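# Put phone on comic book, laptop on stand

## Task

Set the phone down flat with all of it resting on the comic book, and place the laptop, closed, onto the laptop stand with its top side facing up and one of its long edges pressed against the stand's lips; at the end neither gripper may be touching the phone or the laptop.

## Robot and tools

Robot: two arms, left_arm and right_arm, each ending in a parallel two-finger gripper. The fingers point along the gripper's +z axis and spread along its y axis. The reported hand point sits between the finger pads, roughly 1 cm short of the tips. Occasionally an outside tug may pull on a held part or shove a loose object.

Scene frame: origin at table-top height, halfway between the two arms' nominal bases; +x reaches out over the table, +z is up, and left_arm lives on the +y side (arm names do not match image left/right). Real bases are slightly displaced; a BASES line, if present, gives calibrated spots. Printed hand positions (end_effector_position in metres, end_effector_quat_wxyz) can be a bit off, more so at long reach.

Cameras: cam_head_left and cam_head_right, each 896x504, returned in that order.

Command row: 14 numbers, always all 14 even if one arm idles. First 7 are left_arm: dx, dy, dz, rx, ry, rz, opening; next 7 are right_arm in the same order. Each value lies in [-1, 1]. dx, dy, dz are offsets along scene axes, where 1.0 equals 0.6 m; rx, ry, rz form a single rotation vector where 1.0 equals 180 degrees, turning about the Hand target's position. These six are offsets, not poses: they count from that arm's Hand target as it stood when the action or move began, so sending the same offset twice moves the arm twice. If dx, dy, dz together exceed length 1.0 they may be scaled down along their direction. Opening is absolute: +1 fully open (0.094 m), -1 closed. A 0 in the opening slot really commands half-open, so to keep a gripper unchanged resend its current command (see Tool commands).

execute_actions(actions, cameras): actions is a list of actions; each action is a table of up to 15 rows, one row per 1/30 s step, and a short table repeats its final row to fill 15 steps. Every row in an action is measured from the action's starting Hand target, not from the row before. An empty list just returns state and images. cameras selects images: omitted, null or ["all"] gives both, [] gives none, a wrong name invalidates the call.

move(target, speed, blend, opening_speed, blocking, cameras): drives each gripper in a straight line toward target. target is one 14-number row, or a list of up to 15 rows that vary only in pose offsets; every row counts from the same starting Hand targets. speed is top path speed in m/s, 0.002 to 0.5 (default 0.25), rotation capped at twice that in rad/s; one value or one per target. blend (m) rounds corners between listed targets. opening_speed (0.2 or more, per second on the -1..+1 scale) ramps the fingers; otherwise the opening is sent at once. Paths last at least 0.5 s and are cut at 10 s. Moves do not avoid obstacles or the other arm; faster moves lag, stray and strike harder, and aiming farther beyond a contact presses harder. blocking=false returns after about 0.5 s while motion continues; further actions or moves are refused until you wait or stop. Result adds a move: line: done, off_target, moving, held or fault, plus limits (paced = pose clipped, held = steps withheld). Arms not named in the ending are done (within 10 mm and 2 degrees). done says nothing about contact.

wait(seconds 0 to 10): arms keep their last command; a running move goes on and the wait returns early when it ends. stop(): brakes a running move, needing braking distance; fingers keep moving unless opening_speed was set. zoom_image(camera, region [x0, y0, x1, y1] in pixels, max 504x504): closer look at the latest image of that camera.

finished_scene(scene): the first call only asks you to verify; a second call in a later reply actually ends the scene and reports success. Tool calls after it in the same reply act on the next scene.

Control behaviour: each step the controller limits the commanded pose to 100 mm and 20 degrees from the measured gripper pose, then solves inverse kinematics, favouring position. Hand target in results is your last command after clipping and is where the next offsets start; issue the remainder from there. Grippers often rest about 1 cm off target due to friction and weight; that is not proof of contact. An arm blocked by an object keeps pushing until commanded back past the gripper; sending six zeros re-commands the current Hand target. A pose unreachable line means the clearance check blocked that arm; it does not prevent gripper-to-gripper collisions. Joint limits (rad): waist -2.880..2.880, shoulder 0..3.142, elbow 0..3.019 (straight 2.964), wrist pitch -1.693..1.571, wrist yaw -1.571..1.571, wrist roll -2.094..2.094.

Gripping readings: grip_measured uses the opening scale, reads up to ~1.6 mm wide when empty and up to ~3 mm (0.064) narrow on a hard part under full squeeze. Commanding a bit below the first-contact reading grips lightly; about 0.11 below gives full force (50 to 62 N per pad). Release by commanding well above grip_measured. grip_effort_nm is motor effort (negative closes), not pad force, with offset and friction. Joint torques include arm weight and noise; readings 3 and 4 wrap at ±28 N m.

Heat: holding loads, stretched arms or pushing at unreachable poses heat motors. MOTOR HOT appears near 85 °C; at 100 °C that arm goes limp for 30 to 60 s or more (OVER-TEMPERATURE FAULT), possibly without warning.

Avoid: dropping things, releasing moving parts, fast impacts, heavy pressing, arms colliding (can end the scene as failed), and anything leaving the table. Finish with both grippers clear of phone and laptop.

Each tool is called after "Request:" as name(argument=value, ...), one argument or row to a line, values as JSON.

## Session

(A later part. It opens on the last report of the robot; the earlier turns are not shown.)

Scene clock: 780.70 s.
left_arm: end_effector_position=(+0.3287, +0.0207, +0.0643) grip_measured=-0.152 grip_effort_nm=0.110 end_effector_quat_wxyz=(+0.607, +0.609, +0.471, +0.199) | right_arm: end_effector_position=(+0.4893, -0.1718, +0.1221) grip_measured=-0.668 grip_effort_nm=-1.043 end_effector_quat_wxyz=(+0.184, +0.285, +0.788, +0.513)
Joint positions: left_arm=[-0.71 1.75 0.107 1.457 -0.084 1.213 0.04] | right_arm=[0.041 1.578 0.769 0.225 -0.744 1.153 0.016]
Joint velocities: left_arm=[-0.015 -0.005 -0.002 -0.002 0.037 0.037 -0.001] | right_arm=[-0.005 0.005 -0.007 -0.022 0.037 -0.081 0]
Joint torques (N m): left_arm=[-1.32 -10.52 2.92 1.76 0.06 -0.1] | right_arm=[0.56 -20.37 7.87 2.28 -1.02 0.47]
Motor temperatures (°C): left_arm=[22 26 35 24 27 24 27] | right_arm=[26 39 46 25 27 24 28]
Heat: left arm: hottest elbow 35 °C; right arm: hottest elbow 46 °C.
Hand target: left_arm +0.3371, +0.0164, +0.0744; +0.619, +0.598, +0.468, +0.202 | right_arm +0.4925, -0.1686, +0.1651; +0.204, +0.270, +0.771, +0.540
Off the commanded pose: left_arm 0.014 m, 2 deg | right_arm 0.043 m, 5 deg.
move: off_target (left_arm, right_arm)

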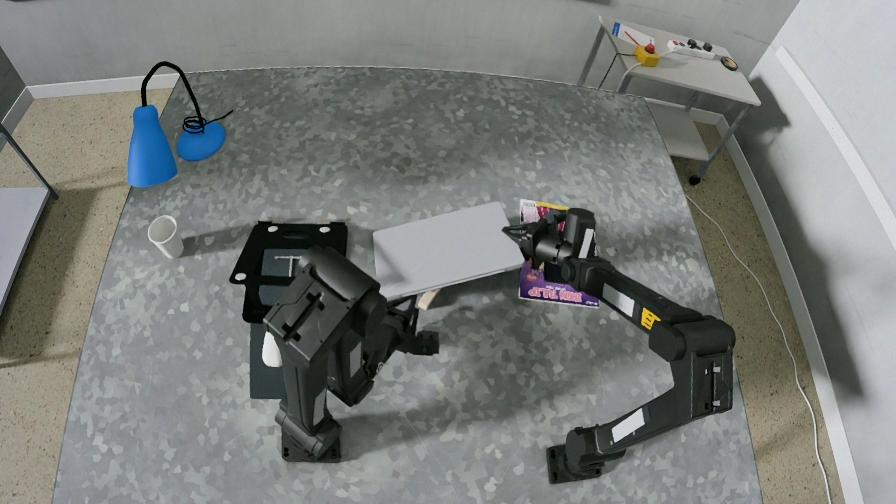

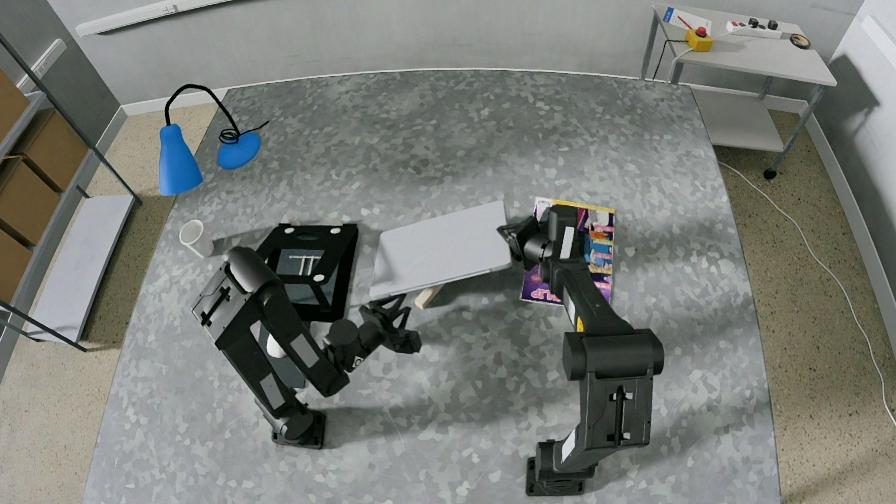

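Request:
move(
  target=[
    [-0.04,0.02,0.0,0,0,0,-0.15,0,0,0,0,0,0,-0.85],
    [-0.04,0.02,0.045,0,0,0,-0.15,0,0,0,0,0,0,-0.85],
    [0.035,-0.02,0.045,0,0,0,-0.15,0,0,0,0,0,0,-0.85],
  ],
  speed=0.03,
)

Request:
zoom_image(
  camera="cam_head_left",
  region=[360, 220, 560, 360],
)

Request:
zoom_image(
  camera="cam_head_right",
  region=[340, 220, 540, 360],
)

Scene clock: 788.33 s.
left_arm: end_effector_position=(+0.3447, +0.0076, +0.0966) grip_measured=-0.152 grip_effort_nm=0.105 end_effector_quat_wxyz=(+0.615, +0.605, +0.466, +0.198) | right_arm: end_effector_position=(+0.4893, -0.1718, +0.1223) grip_measured=-0.668 grip_effort_nm=-1.038 end_effector_quat_wxyz=(+0.184, +0.285, +0.788, +0.514)
Joint positions: left_arm=[-0.704 1.527 0.154 1.206 -0.072 1.213 0.04] | right_arm=[0.041 1.577 0.769 0.225 -0.744 1.153 0.016]
Joint velocities: left_arm=[-0.005 0.015 -0.012 0.002 -0.022 -0.081 0] | right_arm=[-0.005 -0.005 0.002 -0.002 -0.022 -0.007 -0.001]
Joint torques (N m): left_arm=[-0.26 -6.95 6.89 1.69 0.14 -0.06] | right_arm=[0.62 -20.31 7.87 2.26 -1.03 0.47]
Motor temperatures (°C): left_arm=[22 26 35 24 27 24 27] | right_arm=[26 39 46 25 27 24 28]
Heat: left arm: hottest elbow 35 °C; right arm: hottest elbow 46 °C.
Hand target: left_arm +0.3579, +0.0037, +0.1006; +0.619, +0.598, +0.468, +0.202 | right_arm +0.4925, -0.1686, +0.1652; +0.204, +0.270, +0.771, +0.540
Off the commanded pose: left_arm 0.015 m, 1 deg | right_arm 0.043 m, 5 deg.
move: off_target (left_arm, right_arm)

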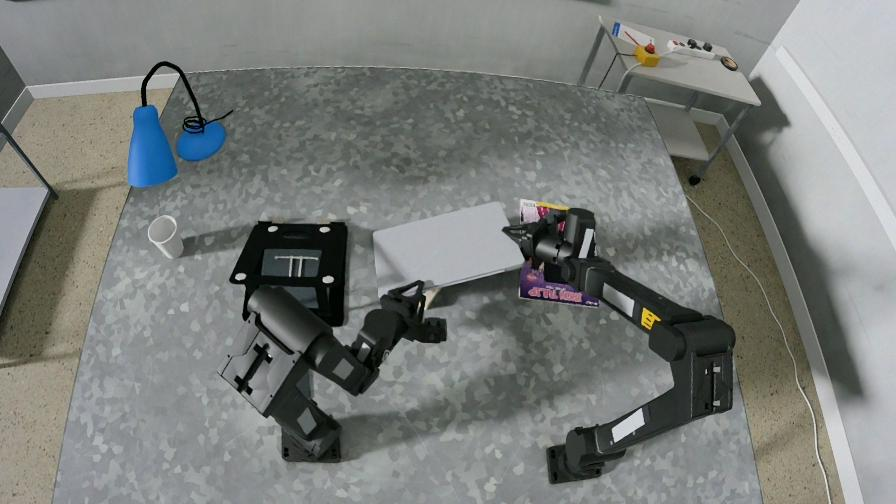

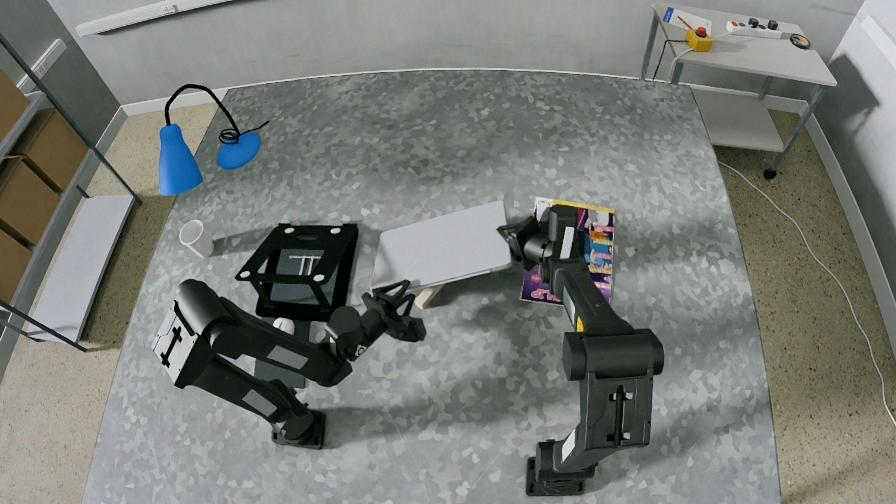

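Scaled by 2.520.

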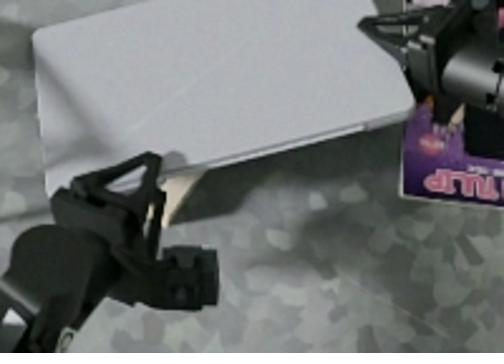

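Scaled by 2.520.

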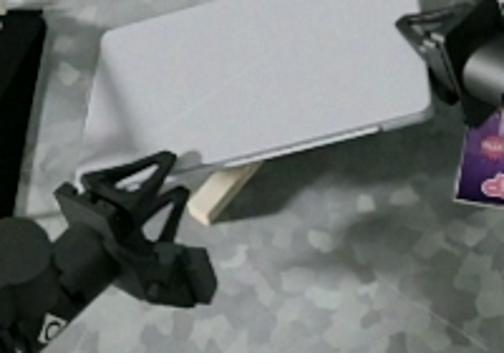

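Request:
zoom_image(
  camera="cam_head_right",
  region=[360, 270, 440, 345],
)

Request:
zoom_image(
  camera="cam_head_left",
  region=[370, 260, 450, 335],
)

Scaled by 6.300.

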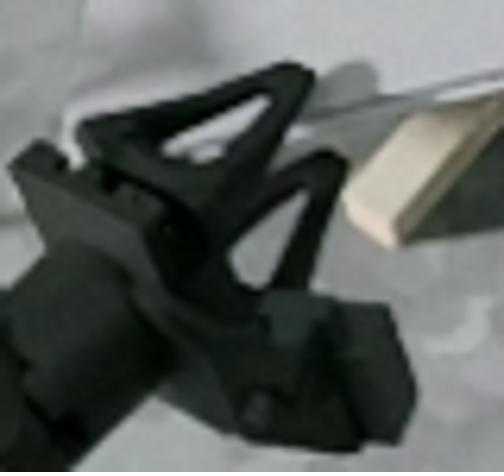

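Scaled by 6.300.

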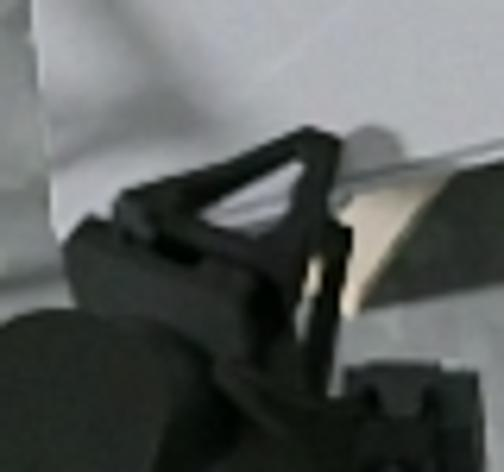

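Request:
move(
  target=[
    [0.0,0.0,0.012,0,0,0,-0.15,0,0,0,0,0,0,-0.85],
    [0.05,-0.02,0.012,0,0,0,-0.15,0,0,0,0,0,0,-0.85],
  ],
  speed=0.03,
)

Request:
zoom_image(
  camera="cam_head_right",
  region=[360, 260, 440, 335],
)

Request:
zoom_image(
  camera="cam_head_left",
  region=[370, 250, 450, 325],
)

Scene clock: 805.10 s.
left_arm: end_effector_position=(+0.3727, -0.0045, +0.1016) grip_measured=-0.152 grip_effort_nm=0.110 end_effector_quat_wxyz=(+0.614, +0.604, +0.468, +0.196) | right_arm: end_effector_position=(+0.4893, -0.1718, +0.1223) grip_measured=-0.668 grip_effort_nm=-1.038 end_effector_quat_wxyz=(+0.184, +0.284, +0.788, +0.513)
Joint positions: left_arm=[-0.672 1.534 0.234 1.13 -0.04 1.213 0.04] | right_arm=[0.041 1.577 0.769 0.225 -0.744 1.153 0.016]
Joint velocities: left_arm=[-0.005 -0.005 0.012 0.007 0.022 -0.037 0.001] | right_arm=[-0.005 -0.005 0.002 -0.002 -0.007 0.007 -0.001]
Joint torques (N m): left_arm=[0.15 -7.88 8.06 1.62 0.09 0.01] | right_arm=[0.56 -20.25 7.86 2.26 -1.02 0.48]
Motor temperatures (°C): left_arm=[22 26 35 24 27 24 27] | right_arm=[26 39 45 25 28 24 28]
Heat: left arm: hottest elbow 35 °C; right arm: hottest elbow 45 °C.
Hand target: left_arm +0.3878, -0.0087, +0.1074; +0.619, +0.598, +0.468, +0.202 | right_arm +0.4925, -0.1686, +0.1652; +0.204, +0.270, +0.771, +0.540
Off the commanded pose: left_arm 0.017 m, 1 deg | right_arm 0.043 m, 5 deg.
move: off_target (left_arm, right_arm)

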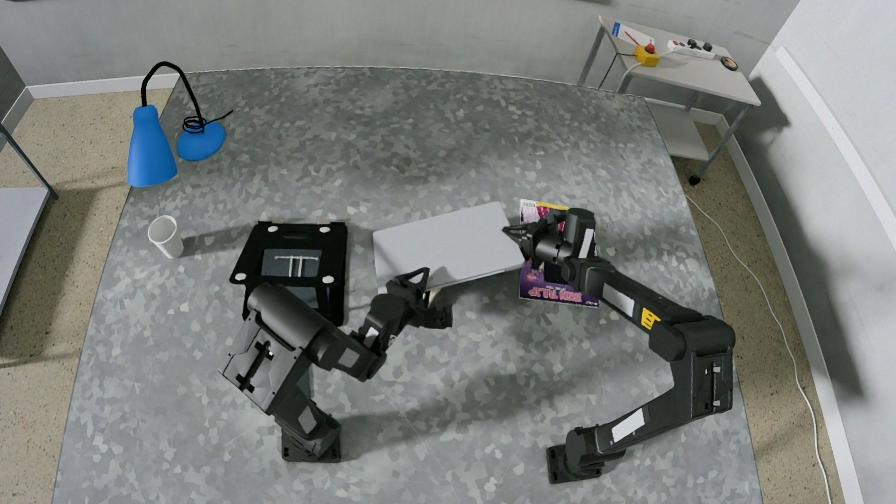

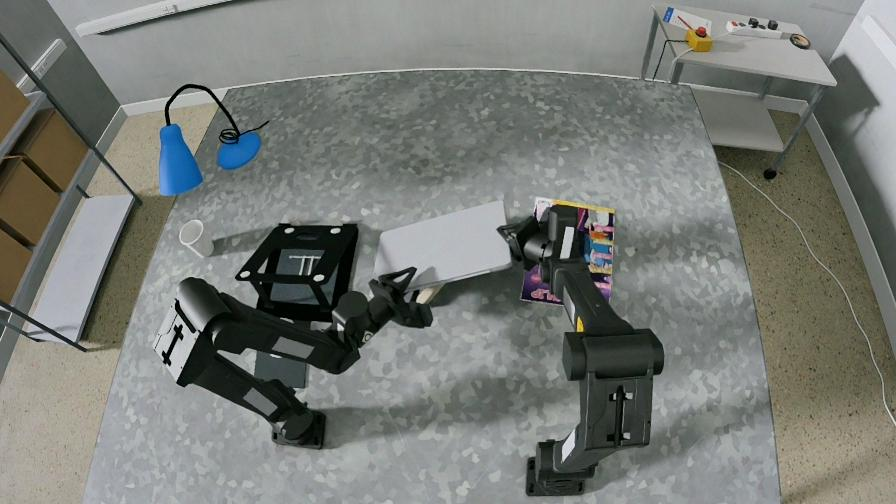

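Scaled by 6.300.

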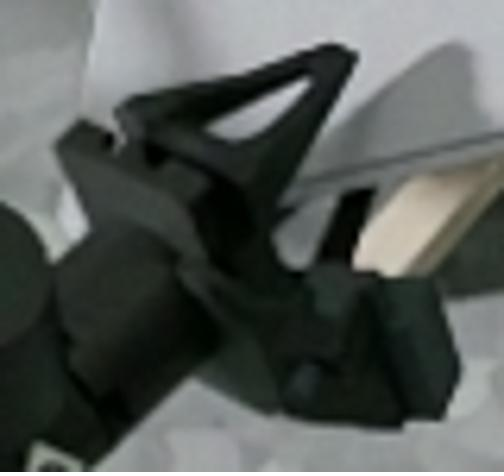

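Scaled by 6.300.

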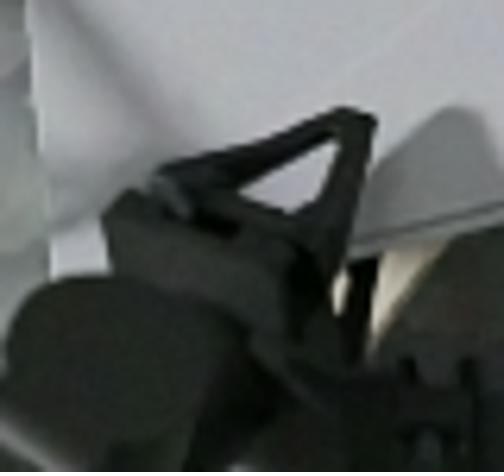

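Request:
move(
  target=[0.0,0.0,0.0,0,0,0,-0.85,0,0,0,0,0,0,-0.85],
  speed=0.03,
  opening_speed=0.3,
)

Request:
zoom_image(
  camera="cam_head_right",
  region=[330, 200, 570, 360],
)

Request:
zoom_image(
  camera="cam_head_left",
  region=[330, 200, 570, 360],
)

Scene clock: 810.20 s.
left_arm: end_effector_position=(+0.3724, -0.0045, +0.0986) grip_measured=-0.634 grip_effort_nm=-1.009 end_effector_quat_wxyz=(+0.615, +0.598, +0.481, +0.183) | right_arm: end_effector_position=(+0.4874, -0.1731, +0.1185) grip_measured=-0.668 grip_effort_nm=-1.043 end_effector_quat_wxyz=(+0.177, +0.300, +0.785, +0.512)
Joint positions: left_arm=[-0.671 1.541 0.234 1.129 -0.037 1.176 0.017] | right_arm=[0.041 1.577 0.762 0.225 -0.735 1.181 0.016]
Joint velocities: left_arm=[-0.005 -0.005 0.002 -0.012 -0.007 0.037 -0.001] | right_arm=[-0.015 -0.005 -0.007 -0.002 0.066 0.007 0]
Joint torques (N m): left_arm=[-0.62 -8.18 7.91 1.72 -0.05 0.32] | right_arm=[0.62 -20.37 8.2 2.36 -1.31 0.23]
Motor temperatures (°C): left_arm=[22 26 36 24 27 24 27] | right_arm=[26 39 45 25 28 24 29]
Heat: left arm: hottest elbow 36 °C; right arm: hottest elbow 45 °C.
Hand target: left_arm +0.3877, -0.0089, +0.1074; +0.619, +0.598, +0.468, +0.202 | right_arm +0.4925, -0.1686, +0.1653; +0.204, +0.270, +0.771, +0.540
Off the commanded pose: left_arm 0.018 m, 3 deg | right_arm 0.047 m, 6 deg.
move: off_target (left_arm, right_arm)

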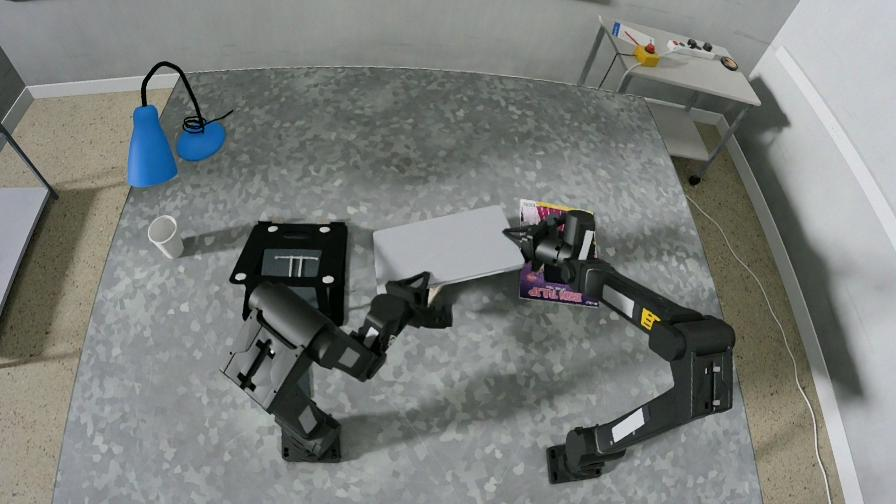

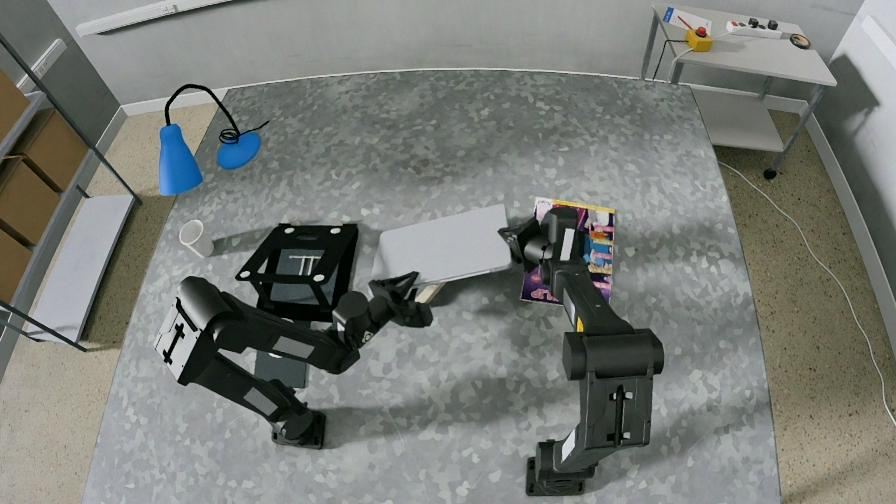

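Scaled by 2.100.

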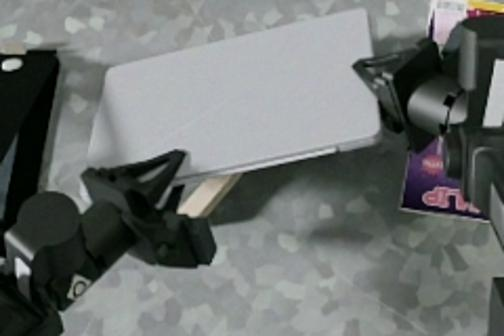

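Scaled by 2.100.

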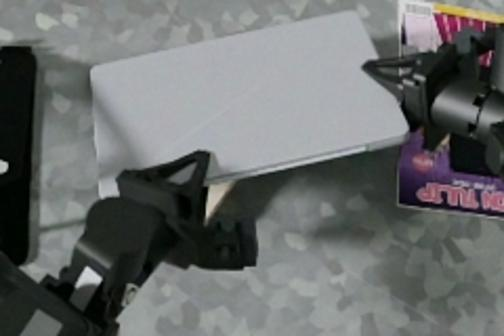

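Request:
move(
  target=[
    [0.0,0.0,0.1,0.03,0,0,-0.85,0,0,0.05,0.03,0,0,-0.85],
    [0.0,0.0,0.2,0.07,0,0,-0.85,0,0,0.09,0.07,0,0,-0.85],
  ],
  speed=0.06,
)

Request:
zoom_image(
  camera="cam_head_right",
  region=[330, 200, 570, 360],
)

Request:
zoom_image(
  camera="cam_head_left",
  region=[330, 200, 570, 360],
)

Scene clock: 830.03 s.
left_arm: end_effector_position=(+0.3680, +0.0068, +0.1724) grip_measured=-0.634 grip_effort_nm=-1.009 end_effector_quat_wxyz=(+0.523, +0.666, +0.486, +0.216) | right_arm: end_effector_position=(+0.4780, -0.1626, +0.1422) grip_measured=-0.669 grip_effort_nm=-1.033 end_effector_quat_wxyz=(+0.108, +0.346, +0.728, +0.581)
Joint positions: left_arm=[-0.681 0.991 0.366 0.256 -0.098 1.295 0.017] | right_arm=[0.036 1.564 0.732 0.361 -0.846 1.467 0.016]
Joint velocities: left_arm=[-0.005 0.005 -0.007 -0.007 -0.007 -0.037 -0.001] | right_arm=[-0.005 0.005 -0.012 -0.007 -0.051 0.022 0.001]
Joint torques (N m): left_arm=[-2.26 -7.71 17.52 1.42 -0.54 0.82] | right_arm=[-0.5 -22.3 9.33 4.12 -0.88 0.18]
Motor temperatures (°C): left_arm=[22 26 36 24 27 24 28] | right_arm=[26 41 43 25 29 24 29]
Heat: left arm: hottest elbow 36 °C; right arm: hottest elbow 43 °C.
Hand target: left_arm +0.3886, -0.0111, +0.2260; +0.550, +0.662, +0.443, +0.253 | right_arm +0.4928, -0.1687, +0.2193; +0.174, +0.290, +0.707, +0.621
Off the commanded pose: left_arm 0.060 m, 7 deg | right_arm 0.079 m, 11 deg.
move: off_target (left_arm, right_arm)

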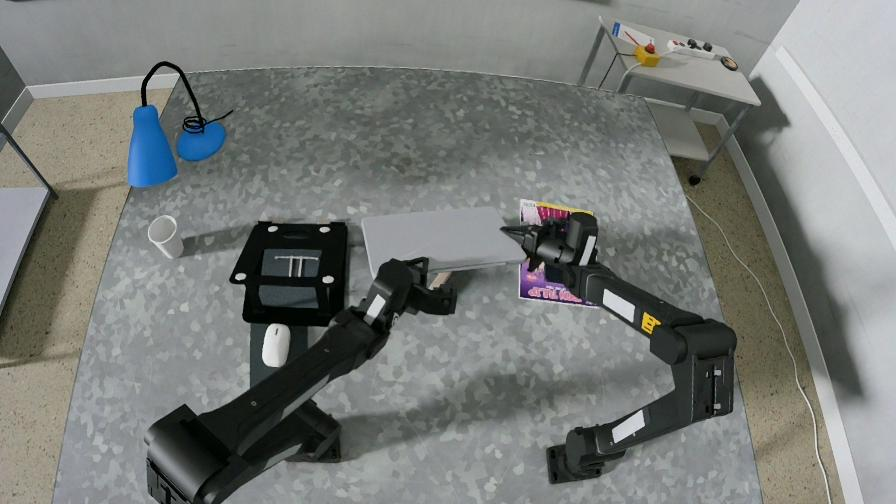

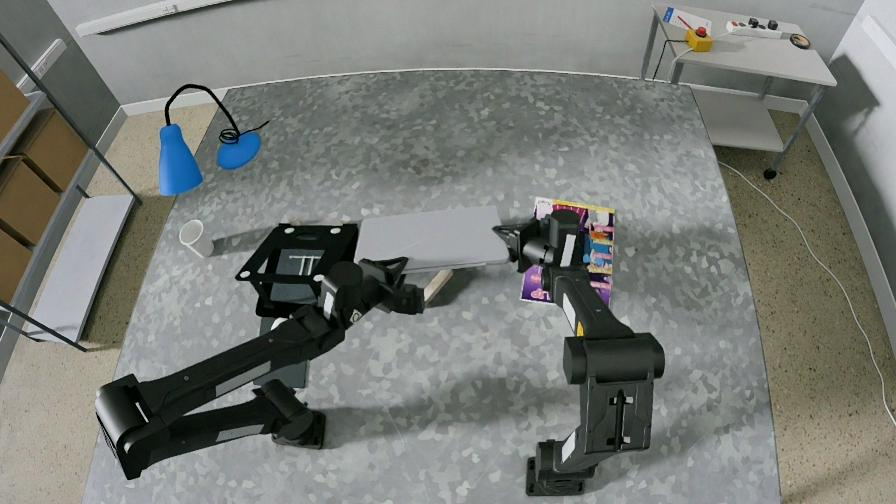

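Scaled by 2.100.

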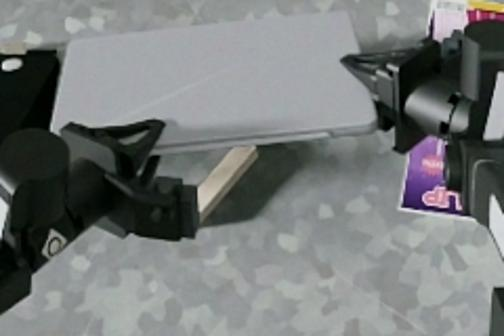

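Scaled by 2.100.

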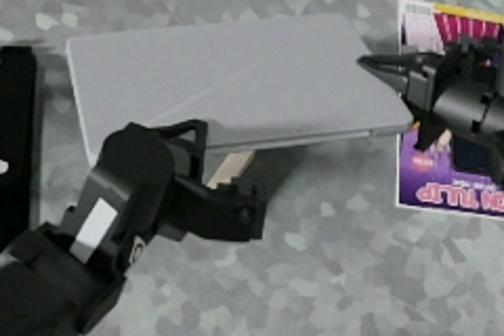

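Request:
move(
  target=[
    [-0.02,0.03,0.06,0.02,0,0,-0.85,-0.03,0.03,0.08,0.0,0,0,-0.85],
    [-0.02,0.1,0.08,0.03,0,0,-0.85,-0.03,0.1,0.1,0.0,0,0,-0.85],
  ],
  speed=0.06,
)

Request:
zoom_image(
  camera="cam_head_right",
  region=[330, 200, 570, 360],
)

Request:
zoom_image(
  camera="cam_head_left",
  region=[330, 200, 570, 360],
)

Scene clock: 835.63 s.
left_arm: end_effector_position=(+0.3565, +0.0480, +0.2189) grip_measured=-0.634 grip_effort_nm=-1.009 end_effector_quat_wxyz=(+0.504, +0.685, +0.480, +0.216) | right_arm: end_effector_position=(+0.4568, -0.1218, +0.1810) grip_measured=-0.669 grip_effort_nm=-1.038 end_effector_quat_wxyz=(+0.106, +0.368, +0.725, +0.572)
Joint positions: left_arm=[-0.559 0.746 0.425 -0.089 0.022 1.375 0.017] | right_arm=[0.152 1.421 0.719 0.262 -0.711 1.558 0.016]
Joint velocities: left_arm=[-0.024 -0.005 0.012 -0.017 0.022 -0.081 -0.001] | right_arm=[-0.005 0.015 -0.002 0.002 -0.007 -0.066 -0.001]
Joint torques (N m): left_arm=[-0.09 -5.19 19.32 1.42 -0.62 1.13] | right_arm=[1.85 -21.19 13.71 2.77 -0.52 -0.13]
Motor temperatures (°C): left_arm=[22 26 38 24 27 24 28] | right_arm=[26 41 44 26 28 24 29]
Heat: left arm: hottest elbow 38 °C; right arm: hottest elbow 44 °C.
Hand target: left_arm +0.3779, +0.0480, +0.2745; +0.518, +0.687, +0.430, +0.274 | right_arm +0.4765, -0.1084, +0.2780; +0.174, +0.291, +0.707, +0.620
Off the commanded pose: left_arm 0.059 m, 9 deg | right_arm 0.101 m, 13 deg; position clipped.
move: off_target (left_arm, right_arm); limits=paced

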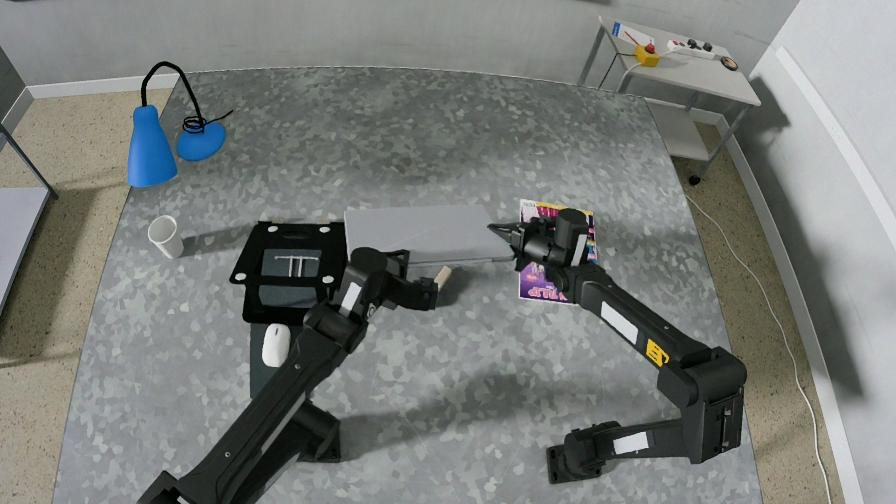

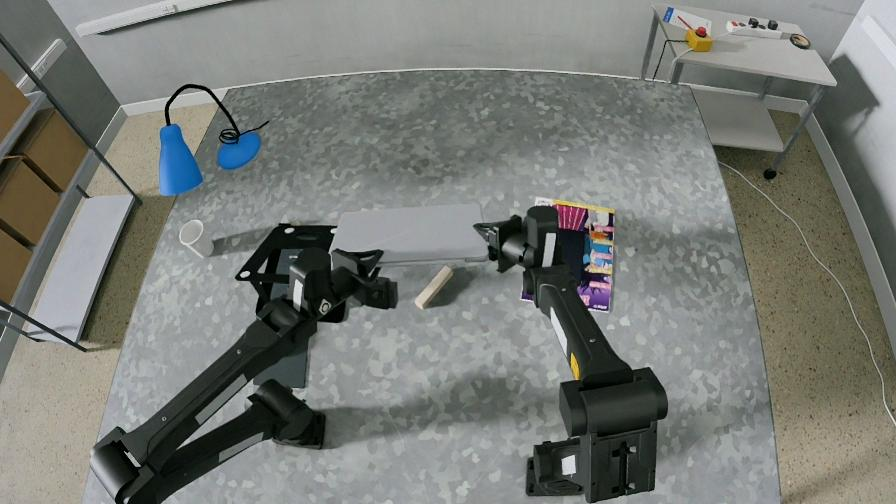

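Scaled by 2.100.

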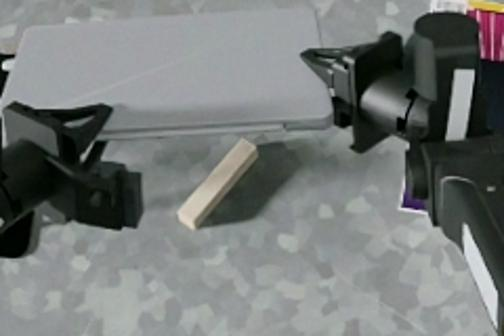

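Scaled by 2.100.

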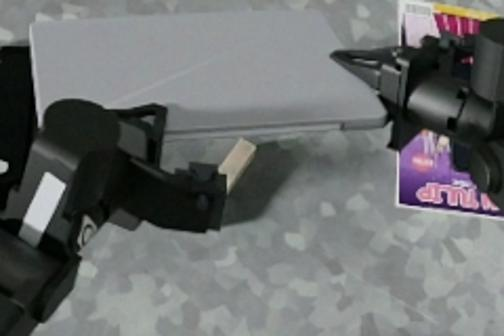

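Request:
move(
  target=[
    [0.01,0.14,0.0,0,0,0.03,-0.85,0.0,0.14,-0.01,0.0,0,0,-0.85],
    [0.02,0.28,0.0,0,0,0.06,-0.85,0.01,0.28,-0.01,0.0,0,0,-0.85],
  ],
  speed=0.06,
  blend=0.03,
)

Request:
zoom_image(
  camera="cam_head_right",
  region=[250, 180, 510, 350],
)

Request:
zoom_image(
  camera="cam_head_left",
  region=[250, 180, 510, 350],
)

Scene clock: 844.93 s.
left_arm: end_effector_position=(+0.3752, +0.2020, +0.2212) grip_measured=-0.648 grip_effort_nm=-1.009 end_effector_quat_wxyz=(+0.473, +0.656, +0.530, +0.255) | right_arm: end_effector_position=(+0.4574, +0.0252, +0.1895) grip_measured=-0.669 grip_effort_nm=-1.043 end_effector_quat_wxyz=(+0.123, +0.373, +0.728, +0.562)
Joint positions: left_arm=[0.072 0.653 0.425 -0.259 0.447 1.61 0.017] | right_arm=[0.501 1.518 0.847 0.302 -0.353 1.696 0.016]
Joint velocities: left_arm=[0.005 -0.015 0.002 -0.002 0.066 -0.066 0] | right_arm=[-0.015 -0.005 0.002 0.007 -0.022 0.037 0]
Joint torques (N m): left_arm=[0.5 -4.89 17.26 3.02 -0.35 0.42] | right_arm=[2.43 -17.44 15.73 3.59 -0.51 -0.58]
Motor temperatures (°C): left_arm=[22 26 40 24 27 24 28] | right_arm=[26 40 47 26 28 24 29]
Heat: left arm: hottest elbow 40 °C; right arm: hottest elbow 47 °C.
Hand target: left_arm +0.3918, +0.2161, +0.2759; +0.489, +0.644, +0.492, +0.322 | right_arm +0.4846, +0.0601, +0.2719; +0.174, +0.291, +0.708, +0.620
Off the commanded pose: left_arm 0.057 m, 9 deg | right_arm 0.093 m, 13 deg.
move: off_target (left_arm, right_arm); limits=paced

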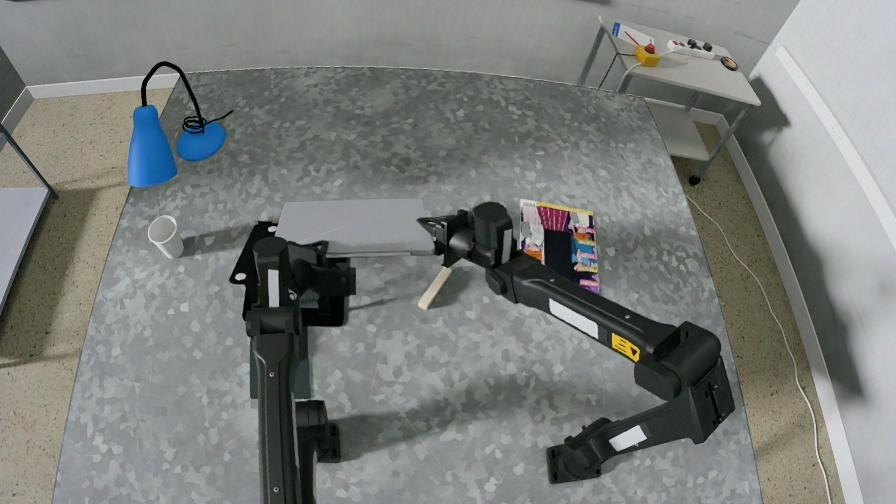

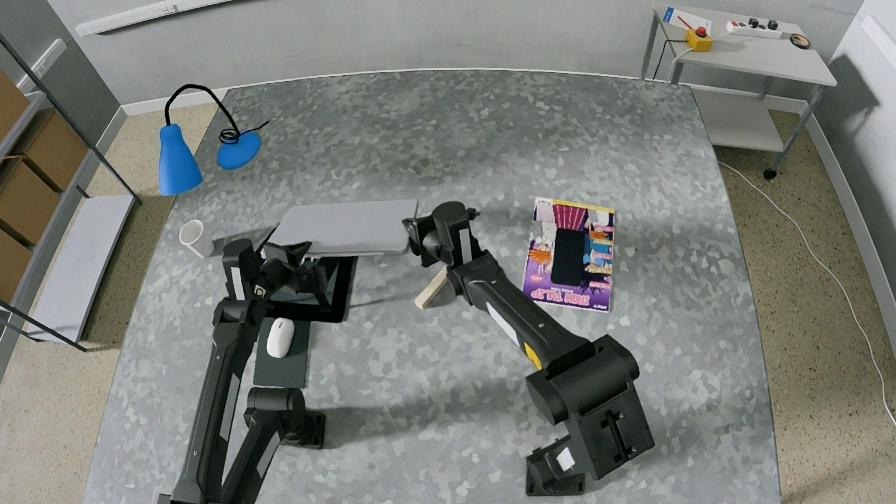

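Scaled by 1.938.

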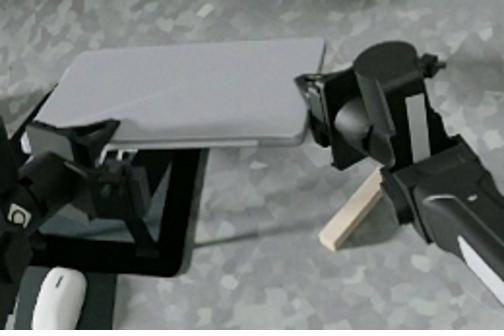

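Scaled by 1.938.

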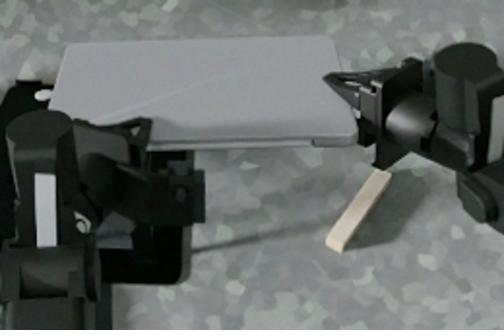

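Request:
execute_actions(
  actions=[],
)

Scene clock: 854.97 s.
left_arm: end_effector_position=(+0.3752, +0.2021, +0.2212) grip_measured=-0.648 grip_effort_nm=-1.009 end_effector_quat_wxyz=(+0.473, +0.656, +0.530, +0.255) | right_arm: end_effector_position=(+0.4575, +0.0253, +0.1897) grip_measured=-0.669 grip_effort_nm=-1.043 end_effector_quat_wxyz=(+0.123, +0.373, +0.728, +0.562)
Joint positions: left_arm=[0.072 0.653 0.425 -0.259 0.448 1.611 0.017] | right_arm=[0.501 1.518 0.847 0.302 -0.353 1.696 0.016]
Joint velocities: left_arm=[-0.005 0.005 -0.007 -0.012 0.037 0.037 0.001] | right_arm=[-0.015 -0.005 -0.007 -0.002 0.007 0.007 0]
Joint torques (N m): left_arm=[0.85 -4.66 17.29 2.97 -0.37 0.39] | right_arm=[2.2 -17.38 15.75 3.58 -0.51 -0.58]
Motor temperatures (°C): left_arm=[22 26 43 24 27 24 28] | right_arm=[26 39 48 26 27 24 29]
Heat: left arm: hottest elbow 43 °C; right arm: hottest elbow 48 °C.
Hand target: left_arm +0.3918, +0.2161, +0.2759; +0.489, +0.644, +0.492, +0.322 | right_arm +0.4847, +0.0600, +0.2721; +0.174, +0.291, +0.708, +0.620
Tool commands: left_gripper/opening=-0.85 right_gripper/opening=-0.85
Off the commanded pose: left_arm 0.057 m, 9 deg | right_arm 0.093 m, 13 deg.

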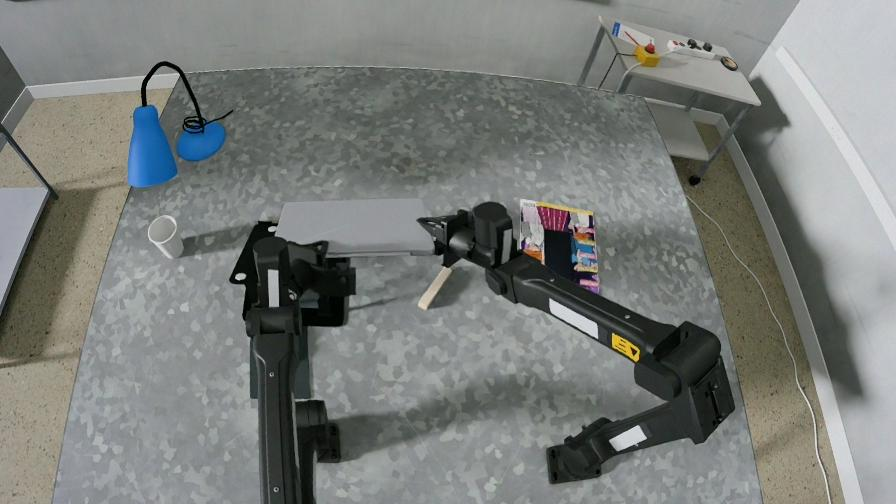

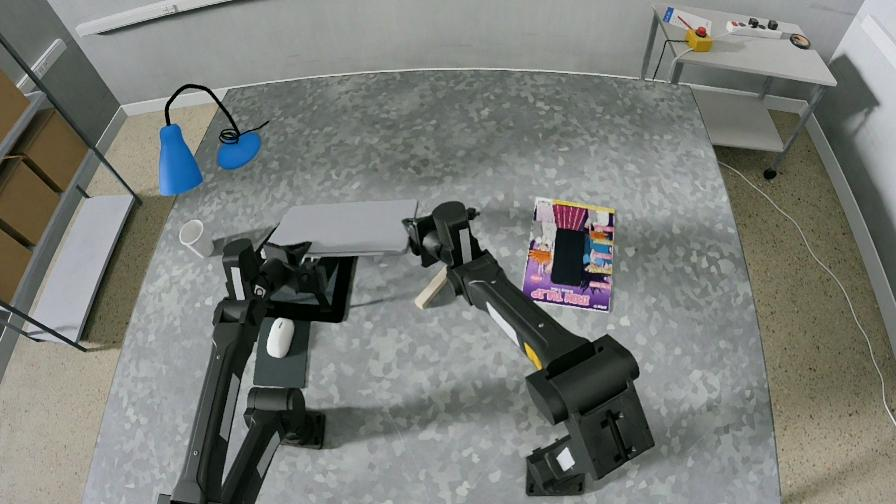

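Request:
move(
  target=[0.0, 0.117, 0.0, 0, 0, 0.025, -0.85, 0.0, 0.117, -0.02, 0, 0, 0.02, -0.85],
  speed=0.06,
)

Request:
zoom_image(
  camera="cam_head_left",
  region=[180, 160, 520, 360],
)

Scene clock: 860.87 s.
left_arm: end_effector_position=(+0.3704, +0.2670, +0.2136) grip_measured=-0.649 grip_effort_nm=-1.009 end_effector_quat_wxyz=(+0.464, +0.635, +0.554, +0.272) | right_arm: end_effector_position=(+0.4629, +0.0949, +0.1833) grip_measured=-0.669 grip_effort_nm=-1.043 end_effector_quat_wxyz=(+0.107, +0.347, +0.739, +0.567)
Joint positions: left_arm=[0.345 0.685 0.425 -0.286 0.621 1.723 0.016] | right_arm=[0.602 1.635 0.965 0.311 -0.318 1.706 0.016]
Joint velocities: left_arm=[0.005 0.015 0.002 0.002 0.007 0.022 0] | right_arm=[-0.024 -0.005 0.007 0.012 0.007 0.007 0]
Joint torques (N m): left_arm=[0.62 -3.96 19.25 3.02 0.01 0.12] | right_arm=[1.9 -19.14 15.1 3.81 -0.47 -0.62]
Motor temperatures (°C): left_arm=[22 26 45 24 27 24 28] | right_arm=[26 39 49 26 27 24 29]
Heat: left arm: hottest elbow 45 °C; right arm: hottest elbow 49 °C.
Hand target: left_arm +0.3924, +0.2864, +0.2763; +0.475, +0.625, +0.517, +0.342 | right_arm +0.4854, +0.1301, +0.2596; +0.154, +0.269, +0.716, +0.625
Off the commanded pose: left_arm 0.069 m, 9 deg | right_arm 0.087 m, 13 deg.
move: off_target (left_arm, right_arm)

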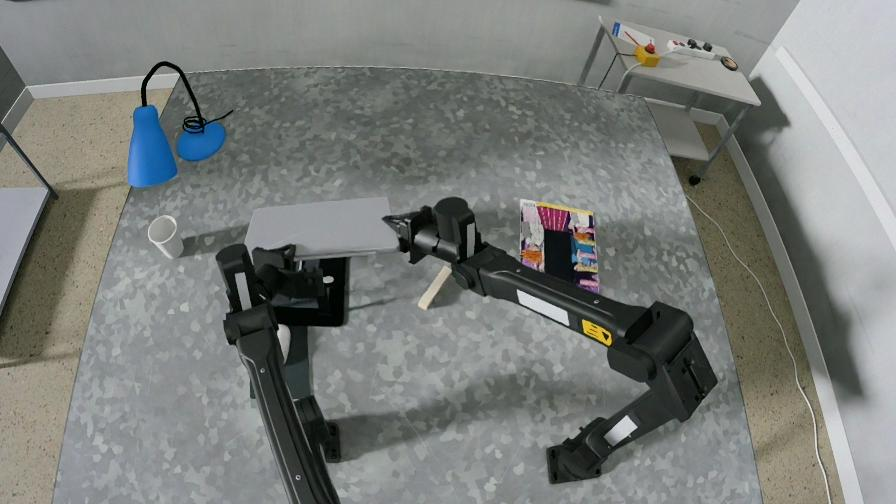

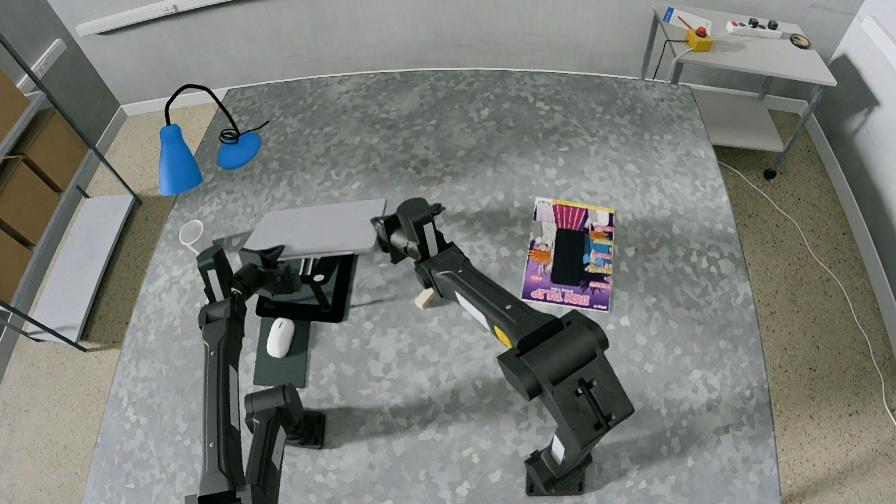

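Scaled by 1.482.

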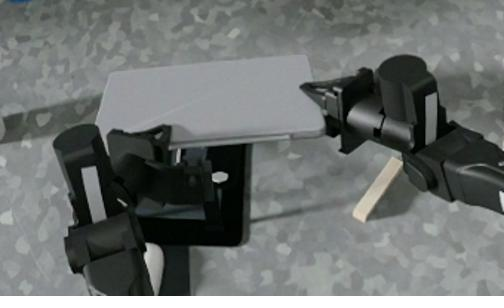

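Request:
move(
  target=[0.022, 0.11, 0.01, 0, 0, 0.025, -0.85, -0.005, 0.108, 0.0, 0, 0, 0.0, -0.85],
  speed=0.06,
)

Request:
zoom_image(
  camera="cam_head_left",
  region=[180, 160, 480, 360],
)

Request:
zoom_image(
  camera="cam_head_right",
  region=[180, 160, 480, 360],
)

Scene clock: 866.30 s.
left_arm: end_effector_position=(+0.3646, +0.3186, +0.1922) grip_measured=-0.649 grip_effort_nm=-1.009 end_effector_quat_wxyz=(+0.449, +0.617, +0.586, +0.274) | right_arm: end_effector_position=(+0.4606, +0.1487, +0.1699) grip_measured=-0.669 grip_effort_nm=-1.038 end_effector_quat_wxyz=(+0.108, +0.347, +0.743, +0.562)
Joint positions: left_arm=[0.537 0.775 0.425 -0.288 0.72 1.812 0.016] | right_arm=[0.692 1.724 1.049 0.312 -0.231 1.731 0.016]
Joint velocities: left_arm=[-0.015 0.005 -0.007 -0.002 0.007 -0.081 -0.001] | right_arm=[-0.005 0.015 -0.002 0.002 -0.066 -0.022 0]
Joint torques (N m): left_arm=[0.26 -5.07 23.34 3.58 0.13 -0.21] | right_arm=[2.55 -21.25 16.02 3.51 -0.16 -0.67]
Motor temperatures (°C): left_arm=[22 26 47 24 27 24 28] | right_arm=[26 39 50 26 27 24 29]
Heat: left arm: hottest elbow 47 °C; right arm: hottest elbow 50 °C.
Hand target: left_arm +0.4041, +0.3506, +0.2782; +0.461, +0.604, +0.541, +0.360 | right_arm +0.4821, +0.1932, +0.2560; +0.154, +0.269, +0.716, +0.625
Off the commanded pose: left_arm 0.105 m, 11 deg; position clipped | right_arm 0.103 m, 13 deg; position clipped.
move: off_target (left_arm, right_arm); limits=paced

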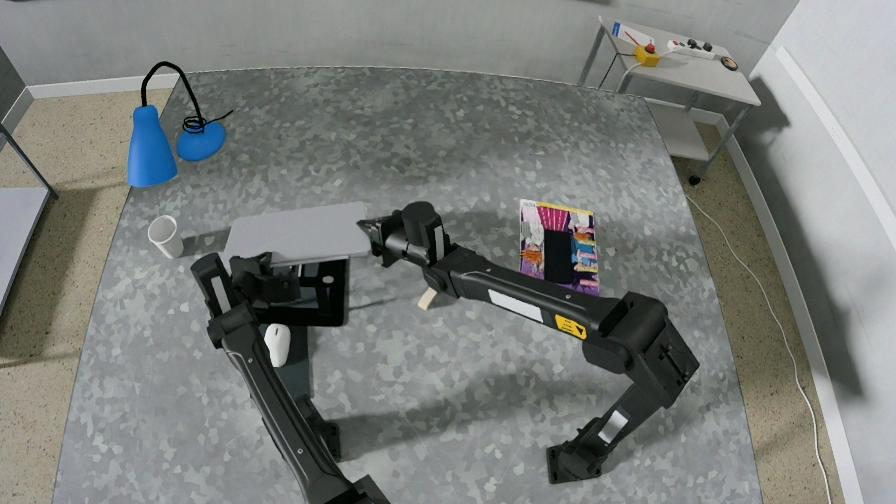

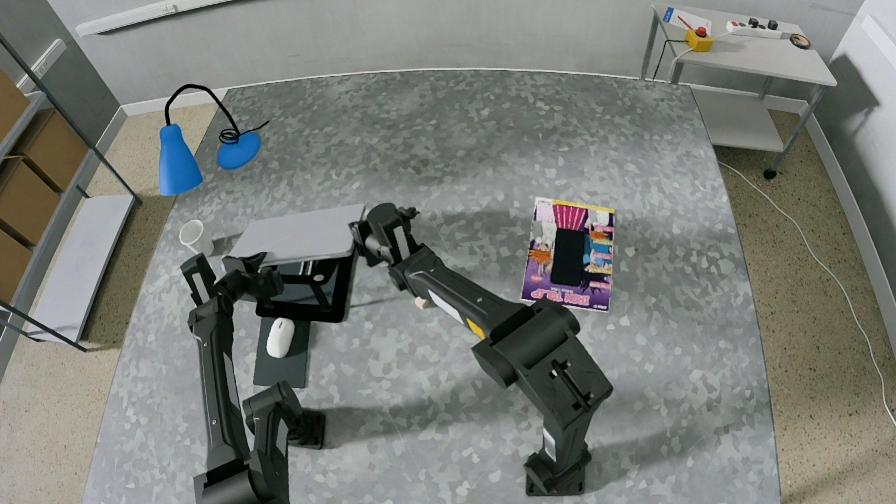

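Scaled by 1.680.

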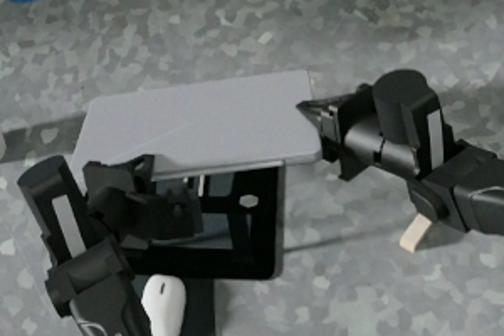

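Scaled by 1.680.

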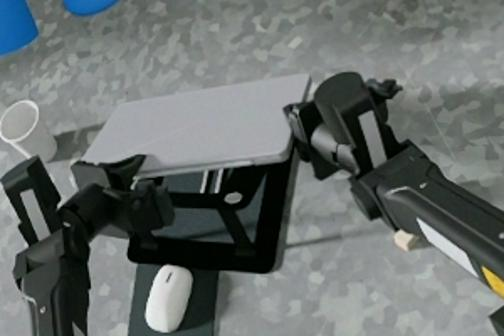

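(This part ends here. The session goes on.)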